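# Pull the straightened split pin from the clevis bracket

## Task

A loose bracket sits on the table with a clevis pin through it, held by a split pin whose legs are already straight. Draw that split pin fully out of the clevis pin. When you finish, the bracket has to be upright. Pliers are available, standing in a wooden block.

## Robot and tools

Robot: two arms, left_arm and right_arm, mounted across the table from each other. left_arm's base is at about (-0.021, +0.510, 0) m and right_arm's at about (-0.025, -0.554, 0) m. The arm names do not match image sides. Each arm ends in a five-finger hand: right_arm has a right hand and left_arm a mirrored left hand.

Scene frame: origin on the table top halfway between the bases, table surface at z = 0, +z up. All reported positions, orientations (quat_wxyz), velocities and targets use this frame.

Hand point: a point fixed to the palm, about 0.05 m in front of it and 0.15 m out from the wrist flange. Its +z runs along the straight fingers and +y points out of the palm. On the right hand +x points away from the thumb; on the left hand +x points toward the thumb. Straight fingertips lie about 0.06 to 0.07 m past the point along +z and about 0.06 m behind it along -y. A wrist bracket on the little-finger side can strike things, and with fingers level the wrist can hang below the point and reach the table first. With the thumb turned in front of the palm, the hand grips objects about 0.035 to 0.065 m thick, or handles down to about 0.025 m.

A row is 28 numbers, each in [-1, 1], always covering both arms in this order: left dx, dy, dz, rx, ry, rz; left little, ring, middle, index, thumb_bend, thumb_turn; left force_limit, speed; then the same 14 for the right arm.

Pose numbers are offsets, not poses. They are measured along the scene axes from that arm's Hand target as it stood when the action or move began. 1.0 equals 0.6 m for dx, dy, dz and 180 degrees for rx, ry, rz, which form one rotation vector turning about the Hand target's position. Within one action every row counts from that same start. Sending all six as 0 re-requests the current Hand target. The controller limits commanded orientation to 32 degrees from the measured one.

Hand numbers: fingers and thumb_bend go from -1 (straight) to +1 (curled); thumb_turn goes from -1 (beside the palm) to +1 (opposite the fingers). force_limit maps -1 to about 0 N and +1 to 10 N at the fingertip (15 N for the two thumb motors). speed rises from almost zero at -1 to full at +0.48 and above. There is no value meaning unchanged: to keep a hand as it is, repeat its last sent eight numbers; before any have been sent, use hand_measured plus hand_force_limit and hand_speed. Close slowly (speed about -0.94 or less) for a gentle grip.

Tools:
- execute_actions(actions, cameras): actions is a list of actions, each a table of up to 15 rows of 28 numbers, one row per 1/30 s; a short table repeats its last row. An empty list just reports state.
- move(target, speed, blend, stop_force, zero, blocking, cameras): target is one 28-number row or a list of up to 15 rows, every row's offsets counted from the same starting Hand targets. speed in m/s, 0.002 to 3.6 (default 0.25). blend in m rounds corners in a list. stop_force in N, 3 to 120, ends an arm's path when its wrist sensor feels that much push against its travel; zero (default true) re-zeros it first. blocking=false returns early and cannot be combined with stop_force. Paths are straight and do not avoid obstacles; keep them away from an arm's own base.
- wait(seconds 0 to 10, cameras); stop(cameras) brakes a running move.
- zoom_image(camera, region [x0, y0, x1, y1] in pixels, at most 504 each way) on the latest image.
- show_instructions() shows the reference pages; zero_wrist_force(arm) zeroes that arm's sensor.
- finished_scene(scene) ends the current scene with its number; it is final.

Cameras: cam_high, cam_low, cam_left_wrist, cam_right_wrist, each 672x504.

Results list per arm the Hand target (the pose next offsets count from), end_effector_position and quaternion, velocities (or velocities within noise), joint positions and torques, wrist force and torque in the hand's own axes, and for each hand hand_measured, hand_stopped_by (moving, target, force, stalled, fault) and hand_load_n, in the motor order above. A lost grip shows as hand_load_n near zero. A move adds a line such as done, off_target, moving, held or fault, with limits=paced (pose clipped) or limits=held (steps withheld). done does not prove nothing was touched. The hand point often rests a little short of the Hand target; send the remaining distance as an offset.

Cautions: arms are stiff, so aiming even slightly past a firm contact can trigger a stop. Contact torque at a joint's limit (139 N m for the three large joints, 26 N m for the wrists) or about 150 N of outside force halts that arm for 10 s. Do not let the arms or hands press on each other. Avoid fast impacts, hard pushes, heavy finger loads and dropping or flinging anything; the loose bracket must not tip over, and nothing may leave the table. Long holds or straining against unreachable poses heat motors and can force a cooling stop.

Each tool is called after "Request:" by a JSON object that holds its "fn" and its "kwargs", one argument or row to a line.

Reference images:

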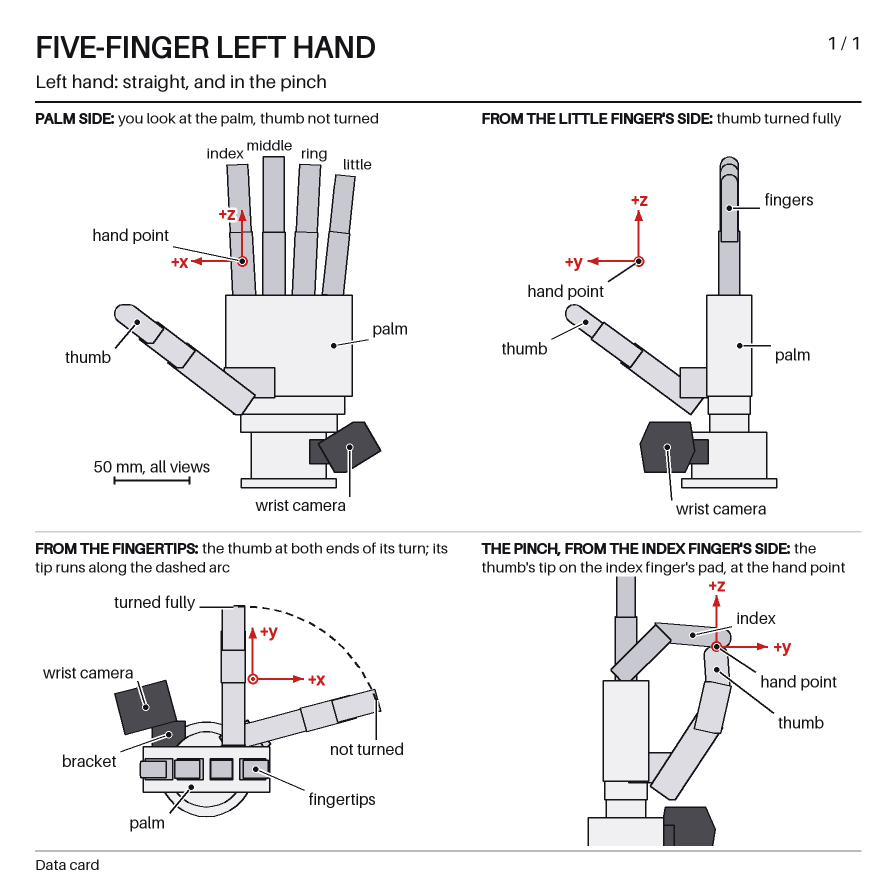

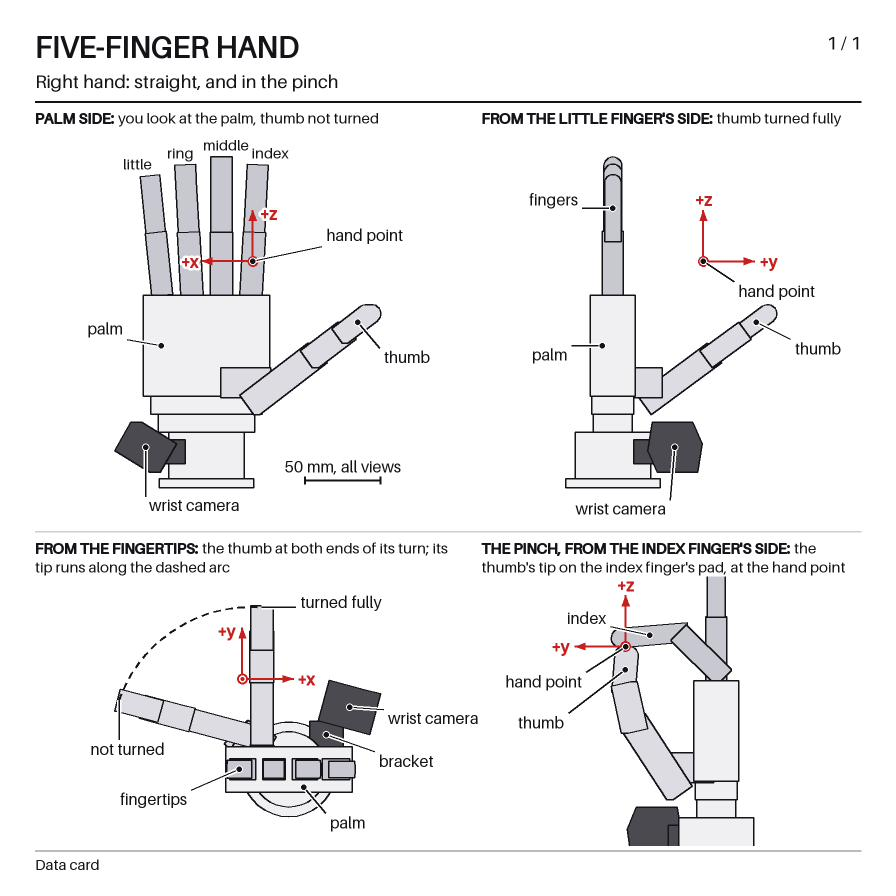

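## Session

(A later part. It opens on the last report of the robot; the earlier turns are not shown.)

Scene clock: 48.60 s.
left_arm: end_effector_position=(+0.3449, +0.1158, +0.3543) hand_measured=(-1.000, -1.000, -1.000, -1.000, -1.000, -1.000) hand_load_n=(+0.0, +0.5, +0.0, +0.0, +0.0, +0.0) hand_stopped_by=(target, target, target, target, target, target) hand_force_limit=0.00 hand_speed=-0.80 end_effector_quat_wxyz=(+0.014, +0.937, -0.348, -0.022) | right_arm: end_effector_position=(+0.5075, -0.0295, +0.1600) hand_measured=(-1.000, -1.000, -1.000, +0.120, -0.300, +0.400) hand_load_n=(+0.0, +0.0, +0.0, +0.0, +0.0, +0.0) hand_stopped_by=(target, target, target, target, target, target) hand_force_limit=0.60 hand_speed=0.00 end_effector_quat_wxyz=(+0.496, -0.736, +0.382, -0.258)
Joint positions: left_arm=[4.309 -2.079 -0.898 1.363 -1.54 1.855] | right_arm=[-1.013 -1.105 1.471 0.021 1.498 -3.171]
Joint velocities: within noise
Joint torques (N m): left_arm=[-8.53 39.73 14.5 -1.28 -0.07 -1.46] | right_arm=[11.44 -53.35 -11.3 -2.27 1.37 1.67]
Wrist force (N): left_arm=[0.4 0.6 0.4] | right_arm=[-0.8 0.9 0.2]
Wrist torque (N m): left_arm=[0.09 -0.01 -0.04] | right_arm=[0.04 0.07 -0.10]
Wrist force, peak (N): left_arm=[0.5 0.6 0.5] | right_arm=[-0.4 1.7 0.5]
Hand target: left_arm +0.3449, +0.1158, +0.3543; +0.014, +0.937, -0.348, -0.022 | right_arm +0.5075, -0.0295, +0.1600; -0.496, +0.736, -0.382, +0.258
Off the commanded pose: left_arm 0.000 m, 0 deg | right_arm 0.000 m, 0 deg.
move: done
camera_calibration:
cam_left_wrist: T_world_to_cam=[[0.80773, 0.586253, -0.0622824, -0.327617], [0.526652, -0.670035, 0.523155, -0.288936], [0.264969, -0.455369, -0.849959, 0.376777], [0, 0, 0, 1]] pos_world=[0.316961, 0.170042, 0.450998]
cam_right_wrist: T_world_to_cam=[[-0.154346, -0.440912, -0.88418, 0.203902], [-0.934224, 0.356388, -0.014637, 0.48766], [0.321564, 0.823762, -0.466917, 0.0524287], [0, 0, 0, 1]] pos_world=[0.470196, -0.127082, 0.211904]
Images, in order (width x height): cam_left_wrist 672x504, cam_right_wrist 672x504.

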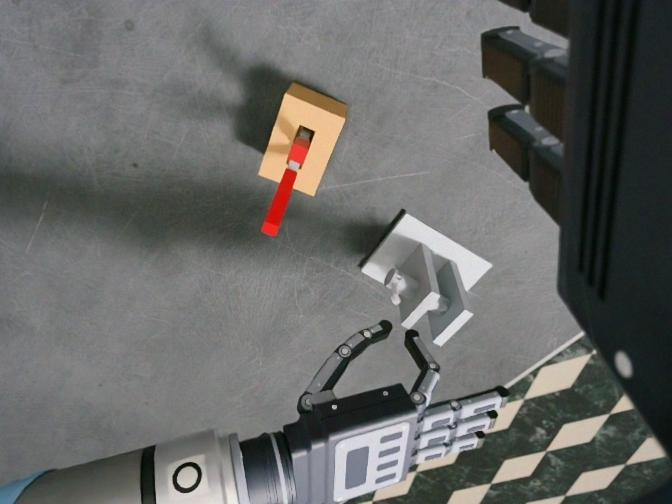

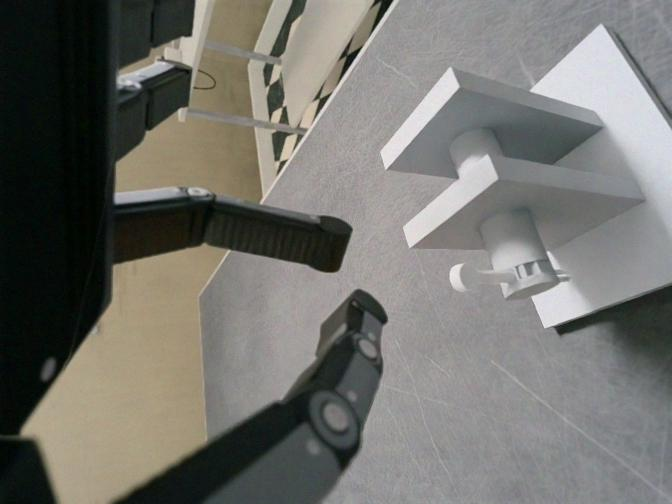

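Request:
{"fn": "move", "kwargs": {
  "target": [0,0,0,0,0,0,-1,-1,-1,-1,-1,-1,0,-0.8,-0.0008,0.0025,-0.0617,0,0,0,-1,-1,-1,0.12,-0.3,0.4,0.6,0],
  "speed": 0.08,
  "stop_force": 3,
  "cameras": ["cam_left_wrist","cam_right_wrist"]
}}

Request:
{"fn": "zoom_image", "kwargs": {
  "camera": "cam_left_wrist",
  "region": [330, 210, 480, 322]
}}

Request:
{"fn": "zoom_image", "kwargs": {
  "camera": "cam_right_wrist",
  "region": [260, 190, 460, 340]
}}

Scene clock: 67.50 s.
left_arm: end_effector_position=(+0.3449, +0.1158, +0.3543) hand_measured=(-1.000, -1.000, -1.000, -1.000, -1.000, -1.000) hand_load_n=(+0.0, +0.0, +0.0, +0.0, +0.0, +0.0) hand_stopped_by=(target, target, target, target, target, target) hand_force_limit=0.00 hand_speed=-0.80 end_effector_quat_wxyz=(+0.014, +0.937, -0.348, -0.022) | right_arm: end_effector_position=(+0.5071, -0.0280, +0.1229) hand_measured=(-1.000, -1.000, -1.000, +0.120, -0.300, +0.400) hand_load_n=(+0.0, +0.0, +0.0, +0.0, +0.0, +0.0) hand_stopped_by=(target, target, target, target, target, target) hand_force_limit=0.60 hand_speed=0.00 end_effector_quat_wxyz=(+0.496, -0.736, +0.382, -0.258)
Joint positions: left_arm=[4.309 -2.079 -0.898 1.363 -1.54 1.855] | right_arm=[-1.01 -1.069 1.518 -0.062 1.501 -3.17]
Joint velocities: within noise
Joint torques (N m): left_arm=[-8 40.98 14 -0.78 0.1 -1.26] | right_arm=[11.46 -30.51 -10.64 -2.14 1.29 1.77]
Wrist force (N): left_arm=[0.4 0.4 0.3] | right_arm=[-0.9 0.7 0.3]
Wrist torque (N m): left_arm=[0.07 0.00 -0.04] | right_arm=[0.01 0.09 -0.11]
Wrist force, peak (N): left_arm=[0.5 0.6 0.6] | right_arm=[-0.8 1.2 0.5]
Hand target: left_arm +0.3449, +0.1158, +0.3543; +0.014, +0.937, -0.348, -0.022 | right_arm +0.5071, -0.0280, +0.1230; -0.496, +0.736, -0.382, +0.258
Off the commanded pose: left_arm 0.000 m, 0 deg | right_arm 0.000 m, 0 deg.
move: done
camera_calibration:
cam_left_wrist: T_world_to_cam=[[0.80773, 0.586253, -0.0622824, -0.327617], [0.526652, -0.670035, 0.523155, -0.288936], [0.264969, -0.455369, -0.849959, 0.376777], [0, 0, 0, 1]] pos_world=[0.316961, 0.170042, 0.450998]
cam_right_wrist: T_world_to_cam=[[-0.154346, -0.440912, -0.88418, 0.171772], [-0.934224, 0.356388, -0.014637, 0.486117], [0.321564, 0.823762, -0.466917, 0.0340779], [0, 0, 0, 1]] pos_world=[0.469696, -0.125582, 0.174904]
Images, in order (width x height): cam_left_wrist 672x504, cam_right_wrist 672x504.

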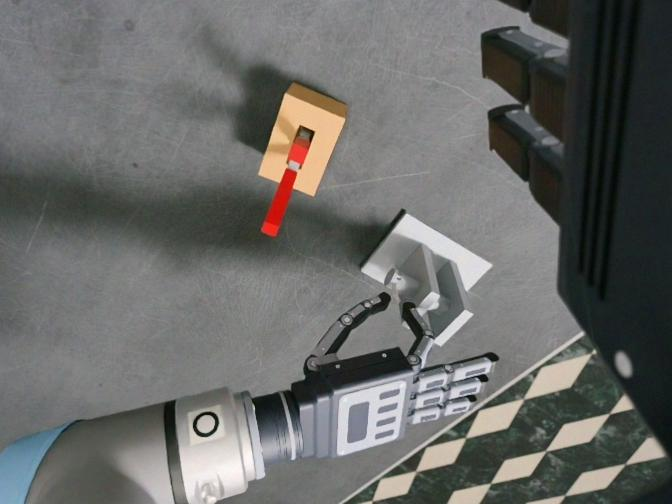

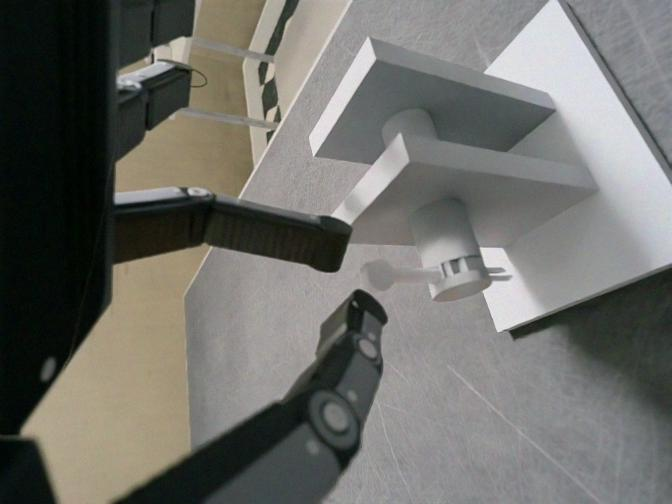

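Scaled by 3.360 from the camera's 672x504 image, which has a finer 960x720 frame.

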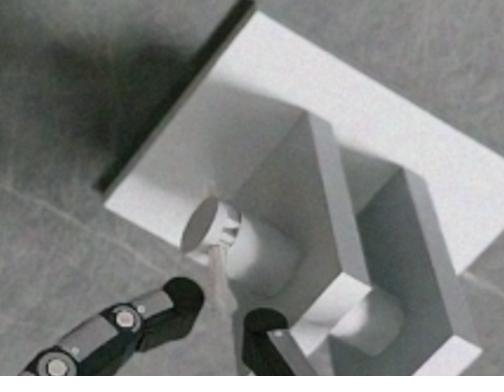

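Scaled by 2.520 from the camera's 672x504 image, which has a finer 960x720 frame.

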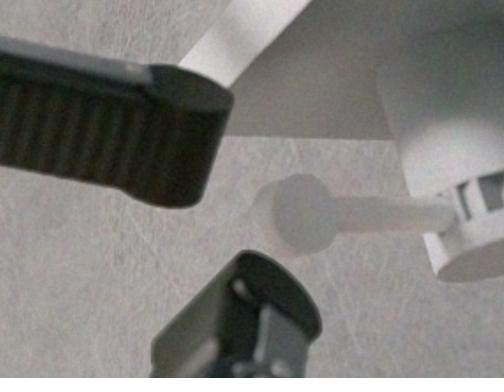

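Request:
{"fn": "move", "kwargs": {
  "target": [
    [0,0,0,0,0,0,-1,-1,-1,-1,-1,-1,0,-0.8,0.0015,0.001,-0.002,0,0,0,-1,-1,-1,0.05,-0.36,0.4,0.6,0],
    [0,0,0,0,0,0,-1,-1,-1,-1,-1,-1,0,-0.8,0.0015,0.001,-0.0275,0,0,0,-1,-1,-1,0.05,-0.36,0.4,0.6,0]
  ],
  "speed": 0.05,
  "cameras": ["cam_left_wrist","cam_right_wrist"]
}}

Request:
{"fn": "zoom_image", "kwargs": {
  "camera": "cam_left_wrist",
  "region": [330, 210, 480, 322]
}}

Request:
{"fn": "zoom_image", "kwargs": {
  "camera": "cam_right_wrist",
  "region": [260, 190, 460, 340]
}}

Scene clock: 75.63 s.
left_arm: end_effector_position=(+0.3449, +0.1158, +0.3543) hand_measured=(-1.000, -1.000, -1.000, -1.000, -1.000, -1.000) hand_load_n=(+0.0, +0.0, +0.0, +0.0, +0.0, +0.0) hand_stopped_by=(target, target, target, target, target, target) hand_force_limit=0.00 hand_speed=-0.80 end_effector_quat_wxyz=(+0.014, +0.937, -0.348, -0.022) | right_arm: end_effector_position=(+0.5079, -0.0274, +0.1066) hand_measured=(-1.000, -1.000, -1.000, +0.050, -0.360, +0.400) hand_load_n=(+0.0, +0.0, +0.0, -4.0, +0.0, +0.5) hand_stopped_by=(target, target, target, target, target, target) hand_force_limit=0.60 hand_speed=0.00 end_effector_quat_wxyz=(+0.496, -0.736, +0.382, -0.258)
Joint positions: left_arm=[4.309 -2.079 -0.898 1.363 -1.54 1.855] | right_arm=[-1.01 -1.05 1.533 -0.097 1.501 -3.17]
Joint velocities: within noise
Joint torques (N m): left_arm=[-7.23 40.93 14.09 -0.89 0.18 -1.24] | right_arm=[5.76 -29.57 -9.11 -2.75 1.38 1.17]
Wrist force (N): left_arm=[0.3 0.4 0.4] | right_arm=[-2.7 -0.1 -3.4]
Wrist torque (N m): left_arm=[0.06 0.02 -0.04] | right_arm=[0.05 0.03 -0.11]
Wrist force, peak (N): left_arm=[0.4 0.6 0.5] | right_arm=[-2.1 -7.1 -6.9]
Hand target: left_arm +0.3449, +0.1158, +0.3543; +0.014, +0.937, -0.348, -0.022 | right_arm +0.5080, -0.0274, +0.1065; -0.496, +0.736, -0.382, +0.258
Off the commanded pose: left_arm 0.000 m, 0 deg | right_arm 0.000 m, 0 deg.
move: done
camera_calibration:
cam_left_wrist: T_world_to_cam=[[0.80773, 0.586253, -0.0622824, -0.327617], [0.526652, -0.670035, 0.523155, -0.288936], [0.264969, -0.455369, -0.849959, 0.376777], [0, 0, 0, 1]] pos_world=[0.316961, 0.170042, 0.450998]
cam_right_wrist: T_world_to_cam=[[-0.154413, -0.440886, -0.884181, 0.157709], [-0.934212, 0.35642, -0.014574, 0.486492], [0.321565, 0.823762, -0.466917, 0.0256363], [0, 0, 0, 1]] pos_world=[0.470596, -0.124982, 0.158504]
Images, in order (width x height): cam_left_wrist 672x504, cam_right_wrist 672x504.

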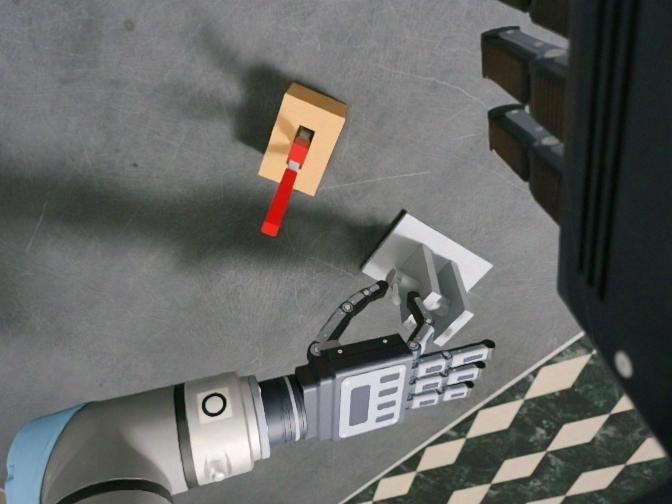

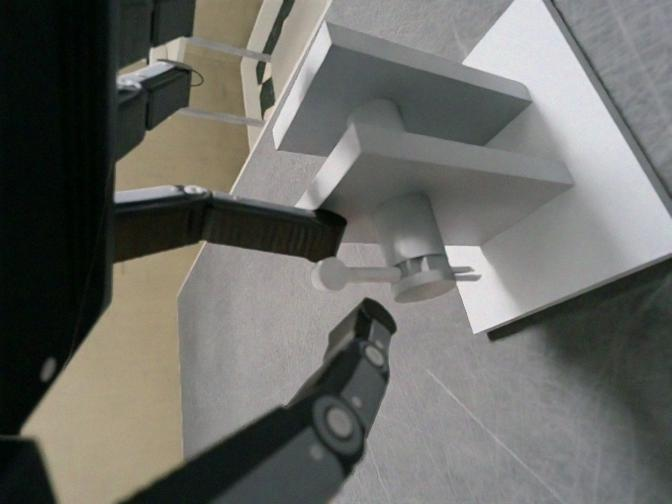

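Scaled by 3.360 from the camera's 672x504 image, which has a finer 960x720 frame.

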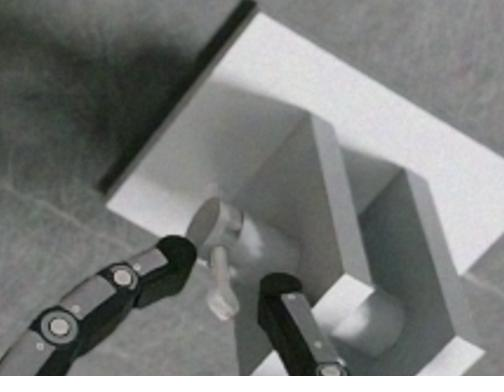

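Scaled by 2.520 from the camera's 672x504 image, which has a finer 960x720 frame.

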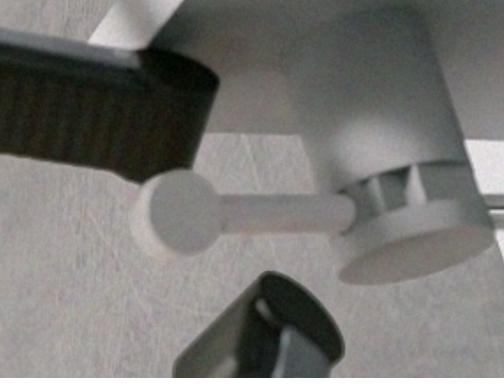

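Request:
{"fn": "move", "kwargs": {
  "target": [
    [0,0,0,0,0,0,-1,-1,-1,-1,-1,-1,0,-0.8,-0.003,-0.0022,0,0,0,0,-1,-1,-1,0.09,-0.30,0.4,0.6,-0.5],
    [0,0,0,0,0,0,-1,-1,-1,-1,-1,-1,0,-0.8,-0.003,-0.0022,-0.0067,0,0,0,-1,-1,-1,0.09,-0.30,0.4,0.6,-0.5]
  ],
  "speed": 0.02,
  "cameras": ["cam_left_wrist","cam_right_wrist"]
}}

Request:
{"fn": "zoom_image", "kwargs": {
  "camera": "cam_left_wrist",
  "region": [330, 210, 480, 322]
}}

Request:
{"fn": "zoom_image", "kwargs": {
  "camera": "cam_right_wrist",
  "region": [260, 190, 460, 340]
}}

Scene clock: 81.80 s.
left_arm: end_effector_position=(+0.3449, +0.1158, +0.3543) hand_measured=(-1.000, -1.000, -1.000, -1.000, -1.000, -1.000) hand_load_n=(+0.0, +0.0, +0.0, +0.0, +0.0, +0.0) hand_stopped_by=(target, target, target, target, target, target) hand_force_limit=0.00 hand_speed=-0.80 end_effector_quat_wxyz=(+0.014, +0.937, -0.348, -0.022) | right_arm: end_effector_position=(+0.5062, -0.0287, +0.1026) hand_measured=(-1.000, -1.000, -1.000, +0.090, -0.300, +0.400) hand_load_n=(+0.0, +0.0, +0.0, +0.0, +0.0, +0.0) hand_stopped_by=(target, target, target, target, target, target) hand_force_limit=0.60 hand_speed=-0.50 end_effector_quat_wxyz=(+0.496, -0.736, +0.382, -0.258)
Joint positions: left_arm=[4.309 -2.079 -0.898 1.363 -1.54 1.855] | right_arm=[-1.011 -1.05 1.545 -0.109 1.501 -3.17]
Joint velocities: within noise
Joint torques (N m): left_arm=[-6.97 42.64 13.6 -0.76 0.56 -1.25] | right_arm=[-9.08 -31.22 -9.32 -2.29 -1.52 -2]
Wrist force (N): left_arm=[0.4 0.5 0.3] | right_arm=[-0.8 1.0 0.5]
Wrist torque (N m): left_arm=[0.09 0.00 -0.04] | right_arm=[0.03 0.07 -0.10]
Wrist force, peak (N): left_arm=[0.6 0.5 0.4] | right_arm=[-3.1 -0.2 -4.1]
Hand target: left_arm +0.3449, +0.1158, +0.3543; +0.014, +0.937, -0.348, -0.022 | right_arm +0.5062, -0.0287, +0.1024; -0.496, +0.736, -0.382, +0.258
Off the commanded pose: left_arm 0.000 m, 0 deg | right_arm 0.000 m, 0 deg.
move: done
camera_calibration:
cam_left_wrist: T_world_to_cam=[[0.80773, 0.586253, -0.0622824, -0.327617], [0.526652, -0.670035, 0.523155, -0.288936], [0.264969, -0.455369, -0.849959, 0.376777], [0, 0, 0, 1]] pos_world=[0.316961, 0.170042, 0.450998]
cam_right_wrist: T_world_to_cam=[[-0.154346, -0.440912, -0.88418, 0.153243], [-0.934224, 0.356388, -0.014637, 0.485263], [0.321564, 0.823762, -0.466917, 0.0255012], [0, 0, 0, 1]] pos_world=[0.468796, -0.126382, 0.154504]
Images, in order (width x height): cam_left_wrist 672x504, cam_right_wrist 672x504.

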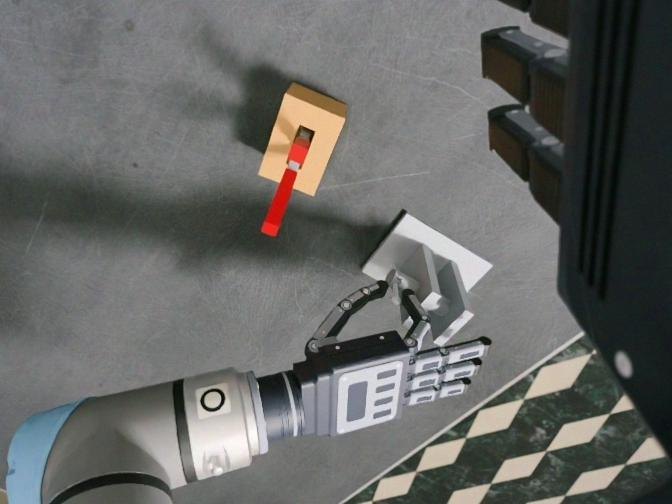

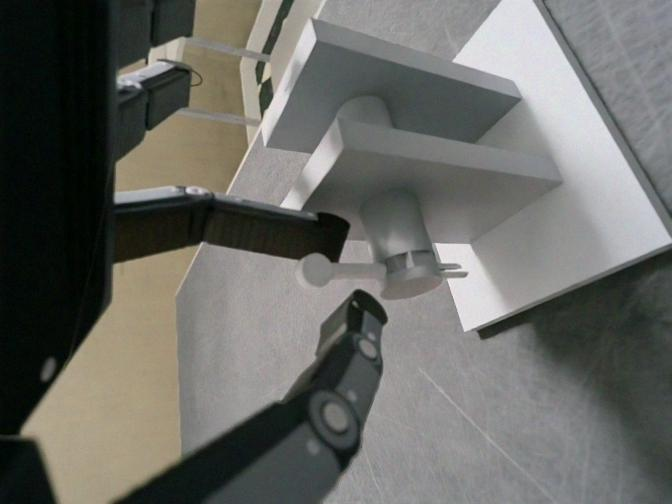

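Scaled by 3.360 from the camera's 672x504 image, which has a finer 960x720 frame.

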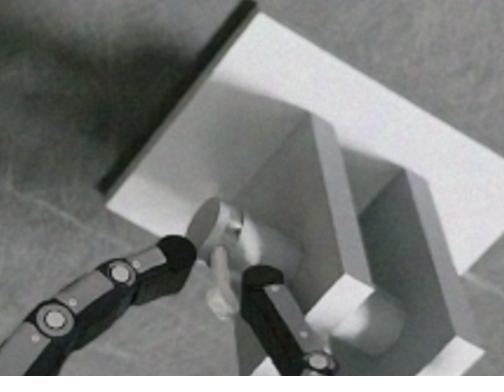

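Scaled by 2.520 from the camera's 672x504 image, which has a finer 960x720 frame.

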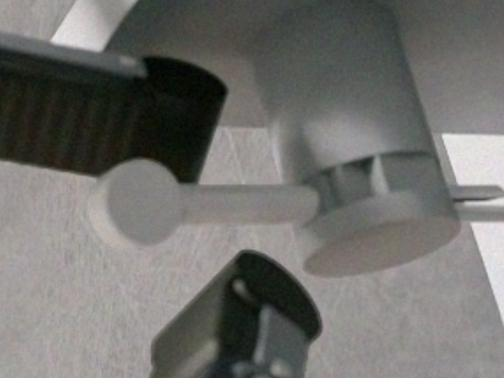

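Request:
{"fn": "move", "kwargs": {
  "target": [
    [0,0,0,0,0,0,-1,-1,-1,-1,-1,-1,0,-0.8,0,0,0,0,0,0,-1,-1,-1,0.13,-0.22,0.4,0.6,-0.5],
    [0,0,0,0,0,0,-1,-1,-1,-1,-1,-1,0,-0.8,0.0027,0.0019,0,0,0,0,-1,-1,-1,0.13,-0.22,0.4,0.6,-0.5]
  ],
  "speed": 0.01,
  "cameras": ["cam_left_wrist","cam_right_wrist"]
}}

Request:
{"fn": "zoom_image", "kwargs": {
  "camera": "cam_left_wrist",
  "region": [330, 210, 480, 322]
}}

Request:
{"fn": "zoom_image", "kwargs": {
  "camera": "cam_right_wrist",
  "region": [260, 190, 460, 340]
}}

Scene clock: 86.43 s.
left_arm: end_effector_position=(+0.3449, +0.1158, +0.3543) hand_measured=(-1.000, -1.000, -1.000, -1.000, -1.000, -1.000) hand_load_n=(+0.0, +0.0, -0.5, +0.0, +0.0, +0.0) hand_stopped_by=(target, target, target, target, target, target) hand_force_limit=0.00 hand_speed=-0.80 end_effector_quat_wxyz=(+0.014, +0.937, -0.348, -0.022) | right_arm: end_effector_position=(+0.5077, -0.0277, +0.1024) hand_measured=(-1.000, -1.000, -1.000, +0.130, -0.220, +0.400) hand_load_n=(+0.0, +0.0, +0.0, +0.0, +0.0, +0.0) hand_stopped_by=(target, target, target, target, target, target) hand_force_limit=0.60 hand_speed=-0.50 end_effector_quat_wxyz=(+0.496, -0.736, +0.382, -0.258)
Joint positions: left_arm=[4.309 -2.079 -0.898 1.363 -1.54 1.855] | right_arm=[-1.01 -1.046 1.539 -0.107 1.501 -3.17]
Joint velocities: within noise
Joint torques (N m): left_arm=[-7.2 41.91 13.45 -0.88 0.46 -1.25] | right_arm=[10.67 -30.09 -27.72 1.15 1.29 1.47]
Wrist force (N): left_arm=[0.4 0.2 0.6] | right_arm=[-0.7 1.0 0.4]
Wrist torque (N m): left_arm=[0.03 0.01 -0.03] | right_arm=[0.04 0.05 -0.09]
Wrist force, peak (N): left_arm=[0.6 0.4 0.6] | right_arm=[-0.9 1.1 0.3]
Hand target: left_arm +0.3449, +0.1158, +0.3543; +0.014, +0.937, -0.348, -0.022 | right_arm +0.5078, -0.0276, +0.1024; -0.496, +0.736, -0.382, +0.258
Off the commanded pose: left_arm 0.000 m, 0 deg | right_arm 0.000 m, 0 deg.
move: done
camera_calibration:
cam_left_wrist: T_world_to_cam=[[0.80773, 0.586253, -0.0622824, -0.327617], [0.526652, -0.670035, 0.523155, -0.288936], [0.264969, -0.455369, -0.849959, 0.376777], [0, 0, 0, 1]] pos_world=[0.316961, 0.170042, 0.450998]
cam_right_wrist: T_world_to_cam=[[-0.154382, -0.440883, -0.884188, 0.153804], [-0.934187, 0.356484, -0.0146421, 0.486264], [0.321654, 0.823736, -0.466902, 0.0239711], [0, 0, 0, 1]] pos_world=[0.470296, -0.125282, 0.154304]
Images, in order (width x height): cam_left_wrist 672x504, cam_right_wrist 672x504.

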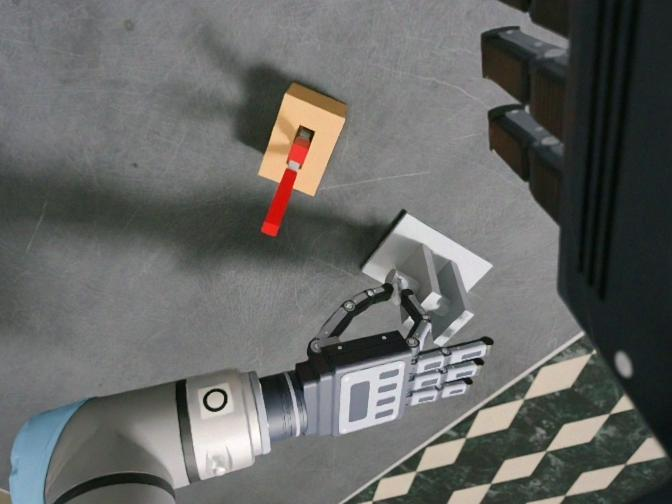

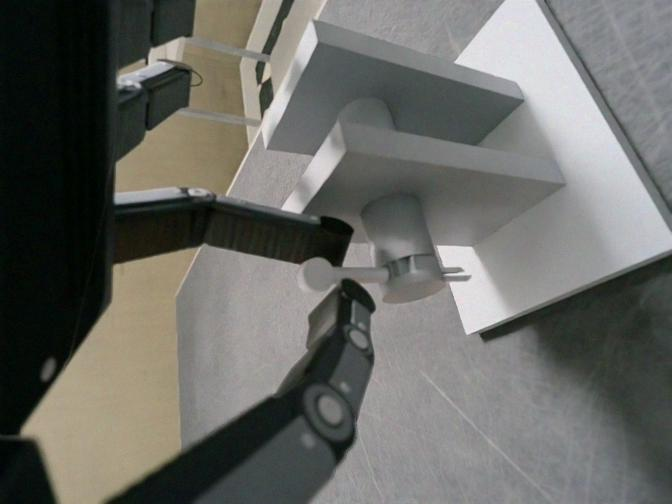

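Scaled by 3.360 from the camera's 672x504 image, which has a finer 960x720 frame.

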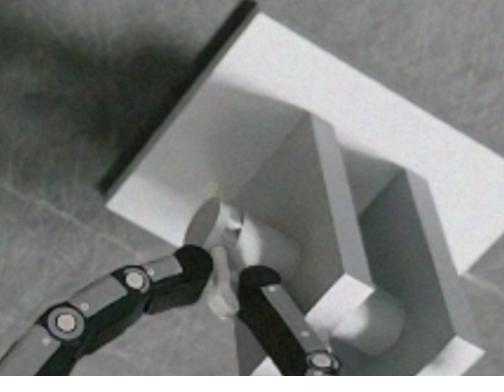

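Scaled by 2.520 from the camera's 672x504 image, which has a finer 960x720 frame.

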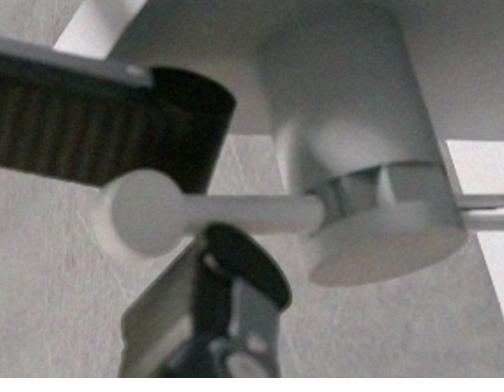

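Request:
{"fn": "move", "kwargs": {
  "target": [0,0,0,0,0,0,-1,-1,-1,-1,-1,-1,0,-0.8,0,0,0,0,0,0,-1,-1,-1,0.9,-0.22,0.4,1.0,-0.85],
  "cameras": ["cam_left_wrist","cam_right_wrist"]
}}

Request:
{"fn": "zoom_image", "kwargs": {
  "camera": "cam_left_wrist",
  "region": [330, 210, 480, 322]
}}

Request:
{"fn": "zoom_image", "kwargs": {
  "camera": "cam_right_wrist",
  "region": [260, 190, 460, 340]
}}

Request:
{"fn": "zero_wrist_force", "kwargs": {
  "arm": "right_arm"
}}

Scene clock: 88.83 s.
left_arm: end_effector_position=(+0.3449, +0.1158, +0.3543) hand_measured=(-1.000, -1.000, -1.000, -1.000, -1.000, -1.000) hand_load_n=(+0.5, +0.0, +0.0, +0.0, +0.0, +0.0) hand_stopped_by=(target, target, target, target, target, target) hand_force_limit=0.00 hand_speed=-0.80 end_effector_quat_wxyz=(+0.014, +0.937, -0.348, -0.022) | right_arm: end_effector_position=(+0.5078, -0.0276, +0.1024) hand_measured=(-1.000, -1.000, -1.000, +0.238, -0.222, +0.400) hand_load_n=(+0.0, +0.0, +0.0, +10.0, +4.0, +0.0) hand_stopped_by=(target, target, target, force, target, target) hand_force_limit=1.00 hand_speed=-0.85 end_effector_quat_wxyz=(+0.496, -0.736, +0.382, -0.258)
Joint positions: left_arm=[4.309 -2.079 -0.898 1.363 -1.54 1.855] | right_arm=[-1.01 -1.046 1.539 -0.107 1.501 -3.17]
Joint velocities: within noise
Joint torques (N m): left_arm=[-6.37 42.51 13.67 -0.96 0.62 -1.12] | right_arm=[11.39 -35.42 -25.29 0.99 0.81 1.57]
Wrist force (N): left_arm=[0.3 0.3 0.3] | right_arm=[-0.5 2.0 2.4]
Wrist torque (N m): left_arm=[0.04 0.01 -0.03] | right_arm=[0.02 0.07 -0.11]
Wrist force, peak (N): left_arm=[0.6 0.5 0.5] | right_arm=[-0.6 2.5 5.0]
Hand target: left_arm +0.3449, +0.1158, +0.3543; +0.014, +0.937, -0.348, -0.022 | right_arm +0.5078, -0.0276, +0.1024; -0.496, +0.736, -0.382, +0.258
Off the commanded pose: left_arm 0.000 m, 0 deg | right_arm 0.000 m, 0 deg.
move: done
camera_calibration:
cam_left_wrist: T_world_to_cam=[[0.80773, 0.586253, -0.0622824, -0.327617], [0.526652, -0.670035, 0.523155, -0.288936], [0.264969, -0.455369, -0.849959, 0.376777], [0, 0, 0, 1]] pos_world=[0.316961, 0.170042, 0.450998]
cam_right_wrist: T_world_to_cam=[[-0.154388, -0.440896, -0.884181, 0.153864], [-0.934216, 0.356408, -0.0145974, 0.48632], [0.321565, 0.823762, -0.466917, 0.0239045], [0, 0, 0, 1]] pos_world=[0.470396, -0.125182, 0.154304]
Images, in order (width x height): cam_left_wrist 672x504, cam_right_wrist 672x504.

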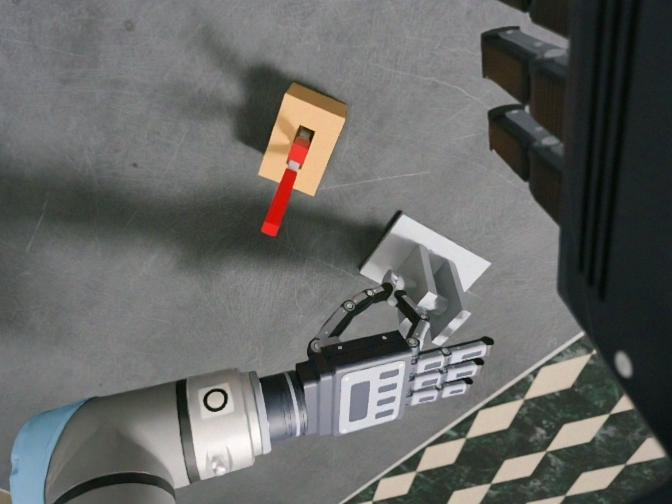

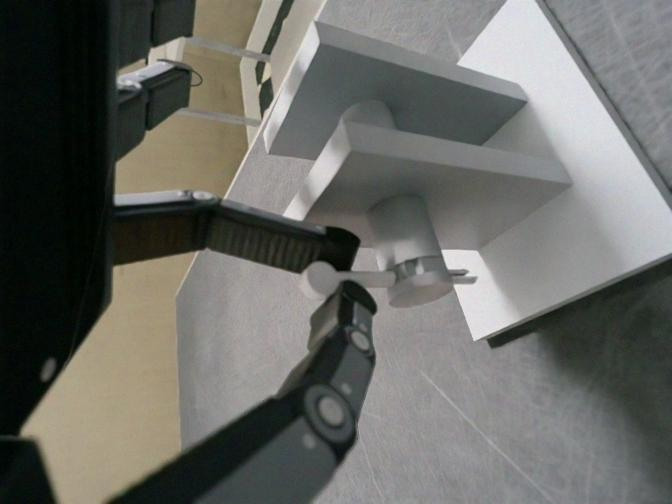

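Scaled by 3.360 from the camera's 672x504 image, which has a finer 960x720 frame.

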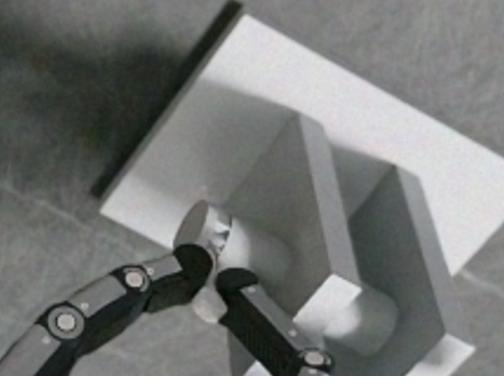

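Scaled by 2.520 from the camera's 672x504 image, which has a finer 960x720 frame.

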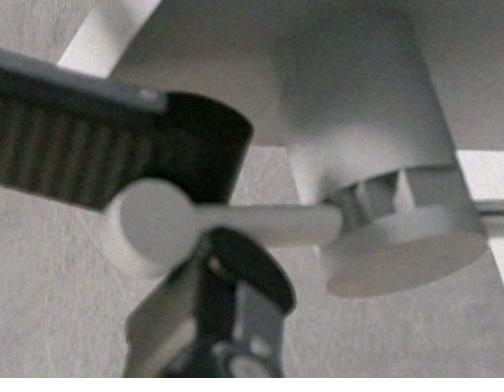

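Wrist force sensor zeroed.

Request:
{"fn": "move", "kwargs": {
  "target": [0,0,0,0,0,0,-1,-1,-1,-1,-1,-1,0,-0.8,0,0,0.02,0,0,0,-1,-1,-1,0.95,-0.22,0.4,1.0,-0.85],
  "speed": 0.01,
  "cameras": ["cam_left_wrist","cam_right_wrist"]
}}

Request:
{"fn": "zoom_image", "kwargs": {
  "camera": "cam_left_wrist",
  "region": [330, 210, 480, 322]
}}

Request:
{"fn": "zoom_image", "kwargs": {
  "camera": "cam_right_wrist",
  "region": [260, 190, 460, 340]
}}

Scene clock: 91.83 s.
left_arm: end_effector_position=(+0.3449, +0.1158, +0.3543) hand_measured=(-1.000, -1.000, -1.000, -1.000, -1.000, -1.000) hand_load_n=(+0.0, +0.0, +0.0, +0.0, +0.0, +0.0) hand_stopped_by=(target, target, target, target, target, target) hand_force_limit=0.00 hand_speed=-0.80 end_effector_quat_wxyz=(+0.014, +0.937, -0.348, -0.022) | right_arm: end_effector_position=(+0.5078, -0.0276, +0.1143) hand_measured=(-1.000, -1.000, -1.000, +0.238, -0.222, +0.400) hand_load_n=(+0.0, +0.0, +0.0, +9.0, +4.0, -1.0) hand_stopped_by=(target, target, target, force, target, target) hand_force_limit=1.00 hand_speed=-0.85 end_effector_quat_wxyz=(+0.496, -0.736, +0.382, -0.258)
Joint positions: left_arm=[4.309 -2.079 -0.898 1.363 -1.54 1.855] | right_arm=[-1.01 -1.058 1.525 -0.081 1.501 -3.17]
Joint velocities: within noise
Joint torques (N m): left_arm=[-6.36 42.1 13.75 -0.91 0.59 -1.1] | right_arm=[11.11 -55.93 -27.81 1.13 -1.15 1.49]
Wrist force (N, zeroed by zero_wrist_force on right_arm): left_arm=[0.3 0.4 0.4] | right_arm=[0.6 0.9 -0.5]
Wrist torque (N m, zeroed by zero_wrist_force on right_arm): left_arm=[0.07 0.01 -0.04] | right_arm=[0.02 -0.01 0.01]
Wrist force, peak (N, zeroed by zero_wrist_force on right_arm): left_arm=[0.5 0.6 0.5] | right_arm=[0.6 1.1 -0.4]
Hand target: left_arm +0.3449, +0.1158, +0.3543; +0.014, +0.937, -0.348, -0.022 | right_arm +0.5078, -0.0276, +0.1144; -0.496, +0.736, -0.382, +0.258
Off the commanded pose: left_arm 0.000 m, 0 deg | right_arm 0.000 m, 0 deg.
move: done
camera_calibration:
cam_left_wrist: T_world_to_cam=[[0.80773, 0.586253, -0.0622824, -0.327617], [0.526652, -0.670035, 0.523155, -0.288936], [0.264969, -0.455369, -0.849959, 0.376777], [0, 0, 0, 1]] pos_world=[0.316961, 0.170042, 0.450998]
cam_right_wrist: T_world_to_cam=[[-0.154346, -0.440912, -0.88418, 0.164364], [-0.934224, 0.356388, -0.014637, 0.486501], [0.321564, 0.823762, -0.466917, 0.0294611], [0, 0, 0, 1]] pos_world=[0.470396, -0.125182, 0.166204]
Images, in order (width x height): cam_left_wrist 672x504, cam_right_wrist 672x504.

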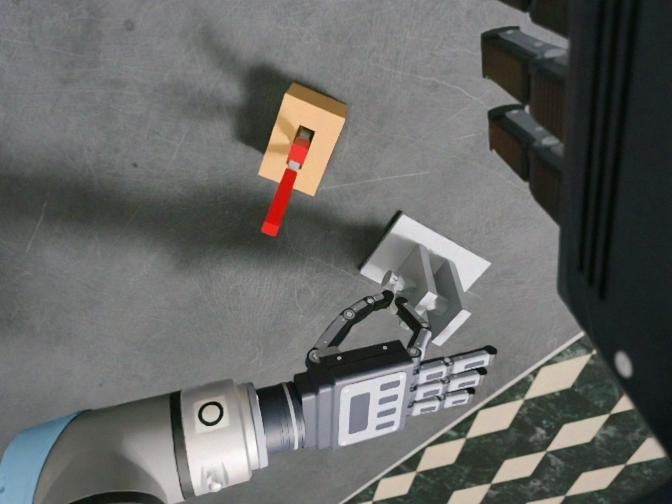

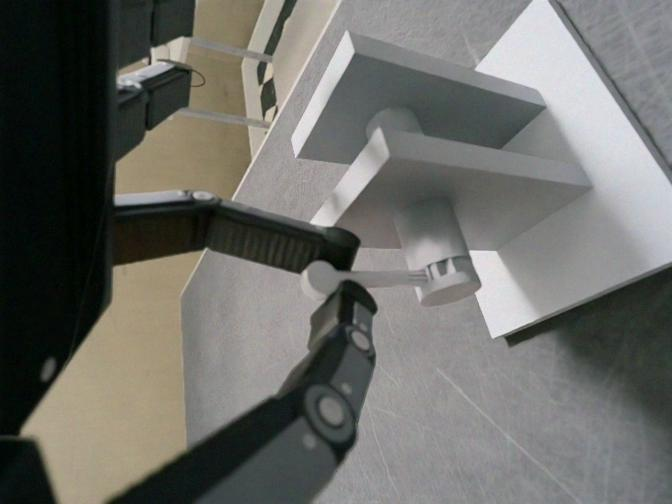

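Scaled by 3.360 from the camera's 672x504 image, which has a finer 960x720 frame.

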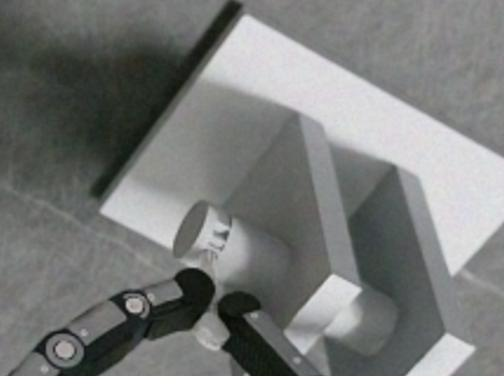

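Scaled by 2.520 from the camera's 672x504 image, which has a finer 960x720 frame.

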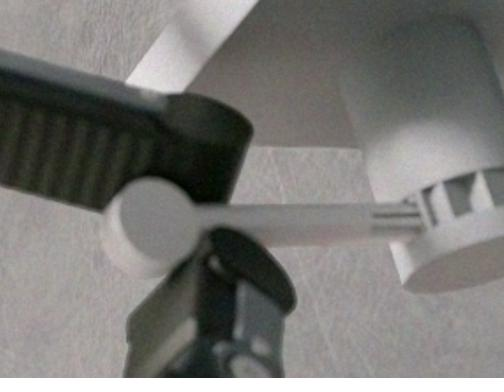

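Request:
{"fn": "move", "kwargs": {
  "target": [0,0,0,0,0,0,-1,-1,-1,-1,-1,-1,0,-0.8,0,0,0.0217,0,0,0,-1,-1,-1,0.9,-0.22,0.4,1.0,-0.85],
  "speed": 0.01,
  "cameras": ["cam_right_wrist"]
}}

Request:
{"fn": "zoom_image", "kwargs": {
  "camera": "cam_right_wrist",
  "region": [290, 200, 550, 350]
}}

Scene clock: 94.77 s.
left_arm: end_effector_position=(+0.3449, +0.1158, +0.3543) hand_measured=(-1.000, -1.000, -1.000, -1.000, -1.000, -1.000) hand_load_n=(+0.0, +0.0, +0.0, +0.0, +0.0, +0.0) hand_stopped_by=(target, target, target, target, target, target) hand_force_limit=0.00 hand_speed=-0.80 end_effector_quat_wxyz=(+0.014, +0.937, -0.348, -0.022) | right_arm: end_effector_position=(+0.5078, -0.0276, +0.1273) hand_measured=(-1.000, -1.000, -1.000, +0.246, -0.222, +0.400) hand_load_n=(+0.0, +0.0, +0.0, +12.5, +5.5, -0.5) hand_stopped_by=(target, target, target, force, target, target) hand_force_limit=1.00 hand_speed=-0.85 end_effector_quat_wxyz=(+0.496, -0.736, +0.382, -0.258)
Joint positions: left_arm=[4.309 -2.079 -0.898 1.363 -1.54 1.855] | right_arm=[-1.01 -1.072 1.51 -0.052 1.501 -3.17]
Joint velocities: within noise
Joint torques (N m): left_arm=[-5.99 42.88 14.17 -0.98 0.51 -1] | right_arm=[10.9 -57.69 -28.18 0.65 -1.06 1.08]
Wrist force (N, zeroed by zero_wrist_force on right_arm): left_arm=[0.2 0.4 0.2] | right_arm=[0.0 1.1 -1.3]
Wrist torque (N m, zeroed by zero_wrist_force on right_arm): left_arm=[0.07 0.02 -0.04] | right_arm=[-0.05 0.00 -0.01]
Wrist force, peak (N, zeroed by zero_wrist_force on right_arm): left_arm=[0.3 0.6 0.5] | right_arm=[0.8 2.2 1.9]
Hand target: left_arm +0.3449, +0.1158, +0.3543; +0.014, +0.937, -0.348, -0.022 | right_arm +0.5078, -0.0276, +0.1275; -0.496, +0.736, -0.382, +0.258
Off the commanded pose: left_arm 0.000 m, 0 deg | right_arm 0.000 m, 0 deg.
move: done
camera_calibration:
cam_right_wrist: T_world_to_cam=[[-0.154346, -0.440912, -0.88418, 0.175858], [-0.934224, 0.356388, -0.014637, 0.486691], [0.321564, 0.823762, -0.466917, 0.035531], [0, 0, 0, 1]] pos_world=[0.470396, -0.125182, 0.179204]
Images, in order (width x height): cam_right_wrist 672x504.

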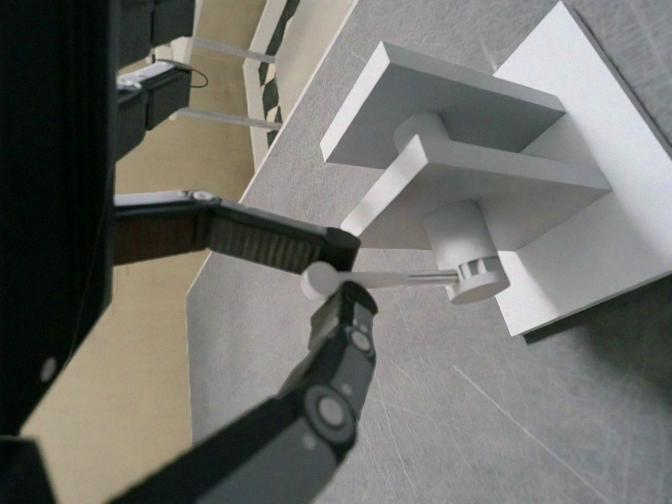

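Scaled by 1.938 from the camera's 672x504 image, which has a finer 960x720 frame.

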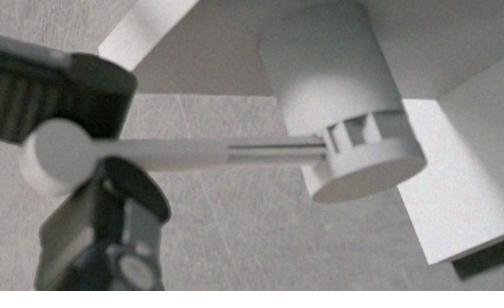

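Request:
{"fn": "move", "kwargs": {
  "target": [0,0,0,0,0,0,-1,-1,-1,-1,-1,-1,0,-0.8,0,0,0.0133,0,0,0,-1,-1,-1,0.95,-0.22,0.4,0.8,-0.9],
  "speed": 0.01,
  "cameras": ["cam_right_wrist"]
}}

Request:
{"fn": "zoom_image", "kwargs": {
  "camera": "cam_right_wrist",
  "region": [290, 200, 550, 350]
}}

Scene clock: 97.30 s.
left_arm: end_effector_position=(+0.3449, +0.1158, +0.3543) hand_measured=(-1.000, -1.000, -1.000, -1.000, -1.000, -1.000) hand_load_n=(+0.0, +0.0, +0.0, +0.0, +0.0, +0.0) hand_stopped_by=(target, target, target, target, target, target) hand_force_limit=0.00 hand_speed=-0.80 end_effector_quat_wxyz=(+0.014, +0.937, -0.348, -0.022) | right_arm: end_effector_position=(+0.5078, -0.0276, +0.1353) hand_measured=(-1.000, -1.000, -1.000, +0.246, -0.222, +0.400) hand_load_n=(+0.0, +0.0, +0.0, +10.0, +6.5, +0.0) hand_stopped_by=(target, target, target, force, target, target) hand_force_limit=0.80 hand_speed=-0.90 end_effector_quat_wxyz=(+0.496, -0.736, +0.382, -0.258)
Joint positions: left_arm=[4.309 -2.079 -0.898 1.363 -1.54 1.855] | right_arm=[-1.01 -1.08 1.499 -0.034 1.501 -3.17]
Joint velocities: within noise
Joint torques (N m): left_arm=[-5.97 42.88 13.59 -0.98 0.61 -1.15] | right_arm=[10.48 -54.15 -26.66 1.07 -0.86 0.6]
Wrist force (N, zeroed by zero_wrist_force on right_arm): left_arm=[0.4 0.5 0.5] | right_arm=[-0.4 -1.0 -2.3]
Wrist torque (N m, zeroed by zero_wrist_force on right_arm): left_arm=[0.07 0.01 -0.04] | right_arm=[-0.03 0.03 -0.01]
Wrist force, peak (N, zeroed by zero_wrist_force on right_arm): left_arm=[0.3 0.5 0.7] | right_arm=[-0.2 -1.1 -2.7]
Hand target: left_arm +0.3449, +0.1158, +0.3543; +0.014, +0.937, -0.348, -0.022 | right_arm +0.5078, -0.0276, +0.1354; -0.496, +0.736, -0.382, +0.258
Off the commanded pose: left_arm 0.000 m, 0 deg | right_arm 0.000 m, 0 deg.
move: done
camera_calibration:
cam_right_wrist: T_world_to_cam=[[-0.154346, -0.440912, -0.88418, 0.182931], [-0.934224, 0.356388, -0.014637, 0.486808], [0.321564, 0.823762, -0.466917, 0.0392664], [0, 0, 0, 1]] pos_world=[0.470396, -0.125182, 0.187204]
Images, in order (width x height): cam_right_wrist 672x504.

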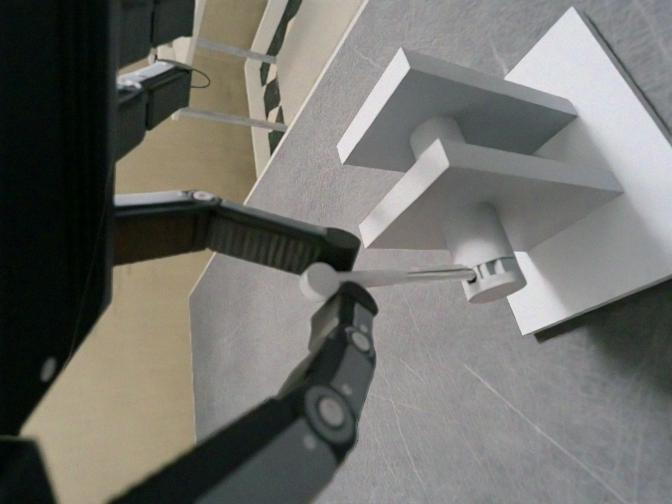

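Scaled by 1.938 from the camera's 672x504 image, which has a finer 960x720 frame.

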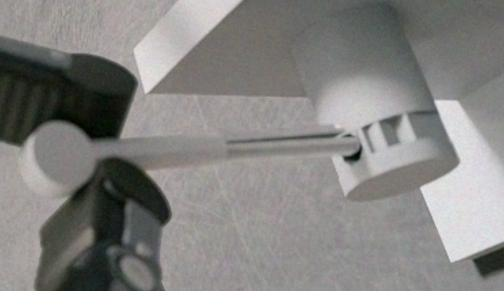

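Request:
{"fn": "move", "kwargs": {
  "target": [0,0,0,0,0,0,-1,-1,-1,-1,-1,-1,0,-0.8,0,0,0.0117,0,0,0,-1,-1,-1,0.9,-0.22,0.4,0.9,-0.9],
  "speed": 0.01,
  "cameras": ["cam_right_wrist"]
}}

Request:
{"fn": "zoom_image", "kwargs": {
  "camera": "cam_right_wrist",
  "region": [290, 200, 550, 350]
}}

Scene clock: 100.03 s.
left_arm: end_effector_position=(+0.3449, +0.1158, +0.3543) hand_measured=(-1.000, -1.000, -1.000, -1.000, -1.000, -1.000) hand_load_n=(+0.0, +0.0, +0.0, +0.0, +0.0, +0.0) hand_stopped_by=(target, target, target, target, target, target) hand_force_limit=0.00 hand_speed=-0.80 end_effector_quat_wxyz=(+0.014, +0.937, -0.348, -0.022) | right_arm: end_effector_position=(+0.5078, -0.0276, +0.1423) hand_measured=(-1.000, -1.000, -1.000, +0.246, -0.222, +0.400) hand_load_n=(+0.0, +0.0, +0.0, +9.5, +7.0, +0.0) hand_stopped_by=(target, target, target, force, target, target) hand_force_limit=0.90 hand_speed=-0.90 end_effector_quat_wxyz=(+0.496, -0.736, +0.382, -0.258)
Joint positions: left_arm=[4.309 -2.079 -0.898 1.363 -1.54 1.855] | right_arm=[-1.01 -1.086 1.49 -0.018 1.501 -3.17]
Joint velocities: within noise
Joint torques (N m): left_arm=[-4.93 42.65 13.29 -1.11 0.5 -1.23] | right_arm=[10.16 -53.4 -28.77 1.3 -0.88 0.12]
Wrist force (N, zeroed by zero_wrist_force on right_arm): left_arm=[0.5 0.5 0.4] | right_arm=[-0.2 -1.2 -1.9]
Wrist torque (N m, zeroed by zero_wrist_force on right_arm): left_arm=[0.08 -0.02 -0.03] | right_arm=[-0.03 -0.01 0.00]
Wrist force, peak (N, zeroed by zero_wrist_force on right_arm): left_arm=[0.4 0.6 0.6] | right_arm=[-0.2 -0.8 -2.4]
Hand target: left_arm +0.3449, +0.1158, +0.3543; +0.014, +0.937, -0.348, -0.022 | right_arm +0.5078, -0.0276, +0.1425; -0.496, +0.736, -0.382, +0.258
Off the commanded pose: left_arm 0.000 m, 0 deg | right_arm 0.000 m, 0 deg.
move: done
camera_calibration:
cam_right_wrist: T_world_to_cam=[[-0.154346, -0.440912, -0.88418, 0.189121], [-0.934224, 0.356388, -0.014637, 0.486911], [0.321564, 0.823762, -0.466917, 0.0425348], [0, 0, 0, 1]] pos_world=[0.470396, -0.125182, 0.194204]
Images, in order (width x height): cam_right_wrist 672x504.

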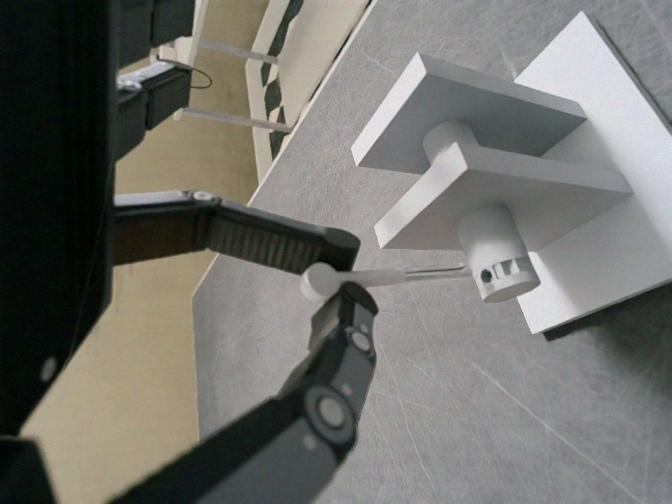

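Scaled by 1.938 from the camera's 672x504 image, which has a finer 960x720 frame.

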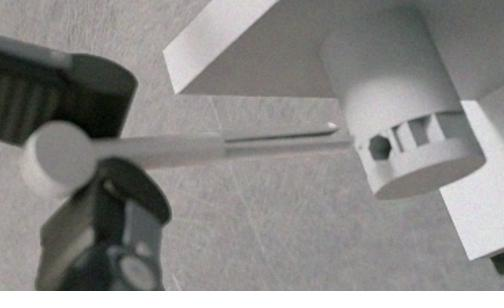

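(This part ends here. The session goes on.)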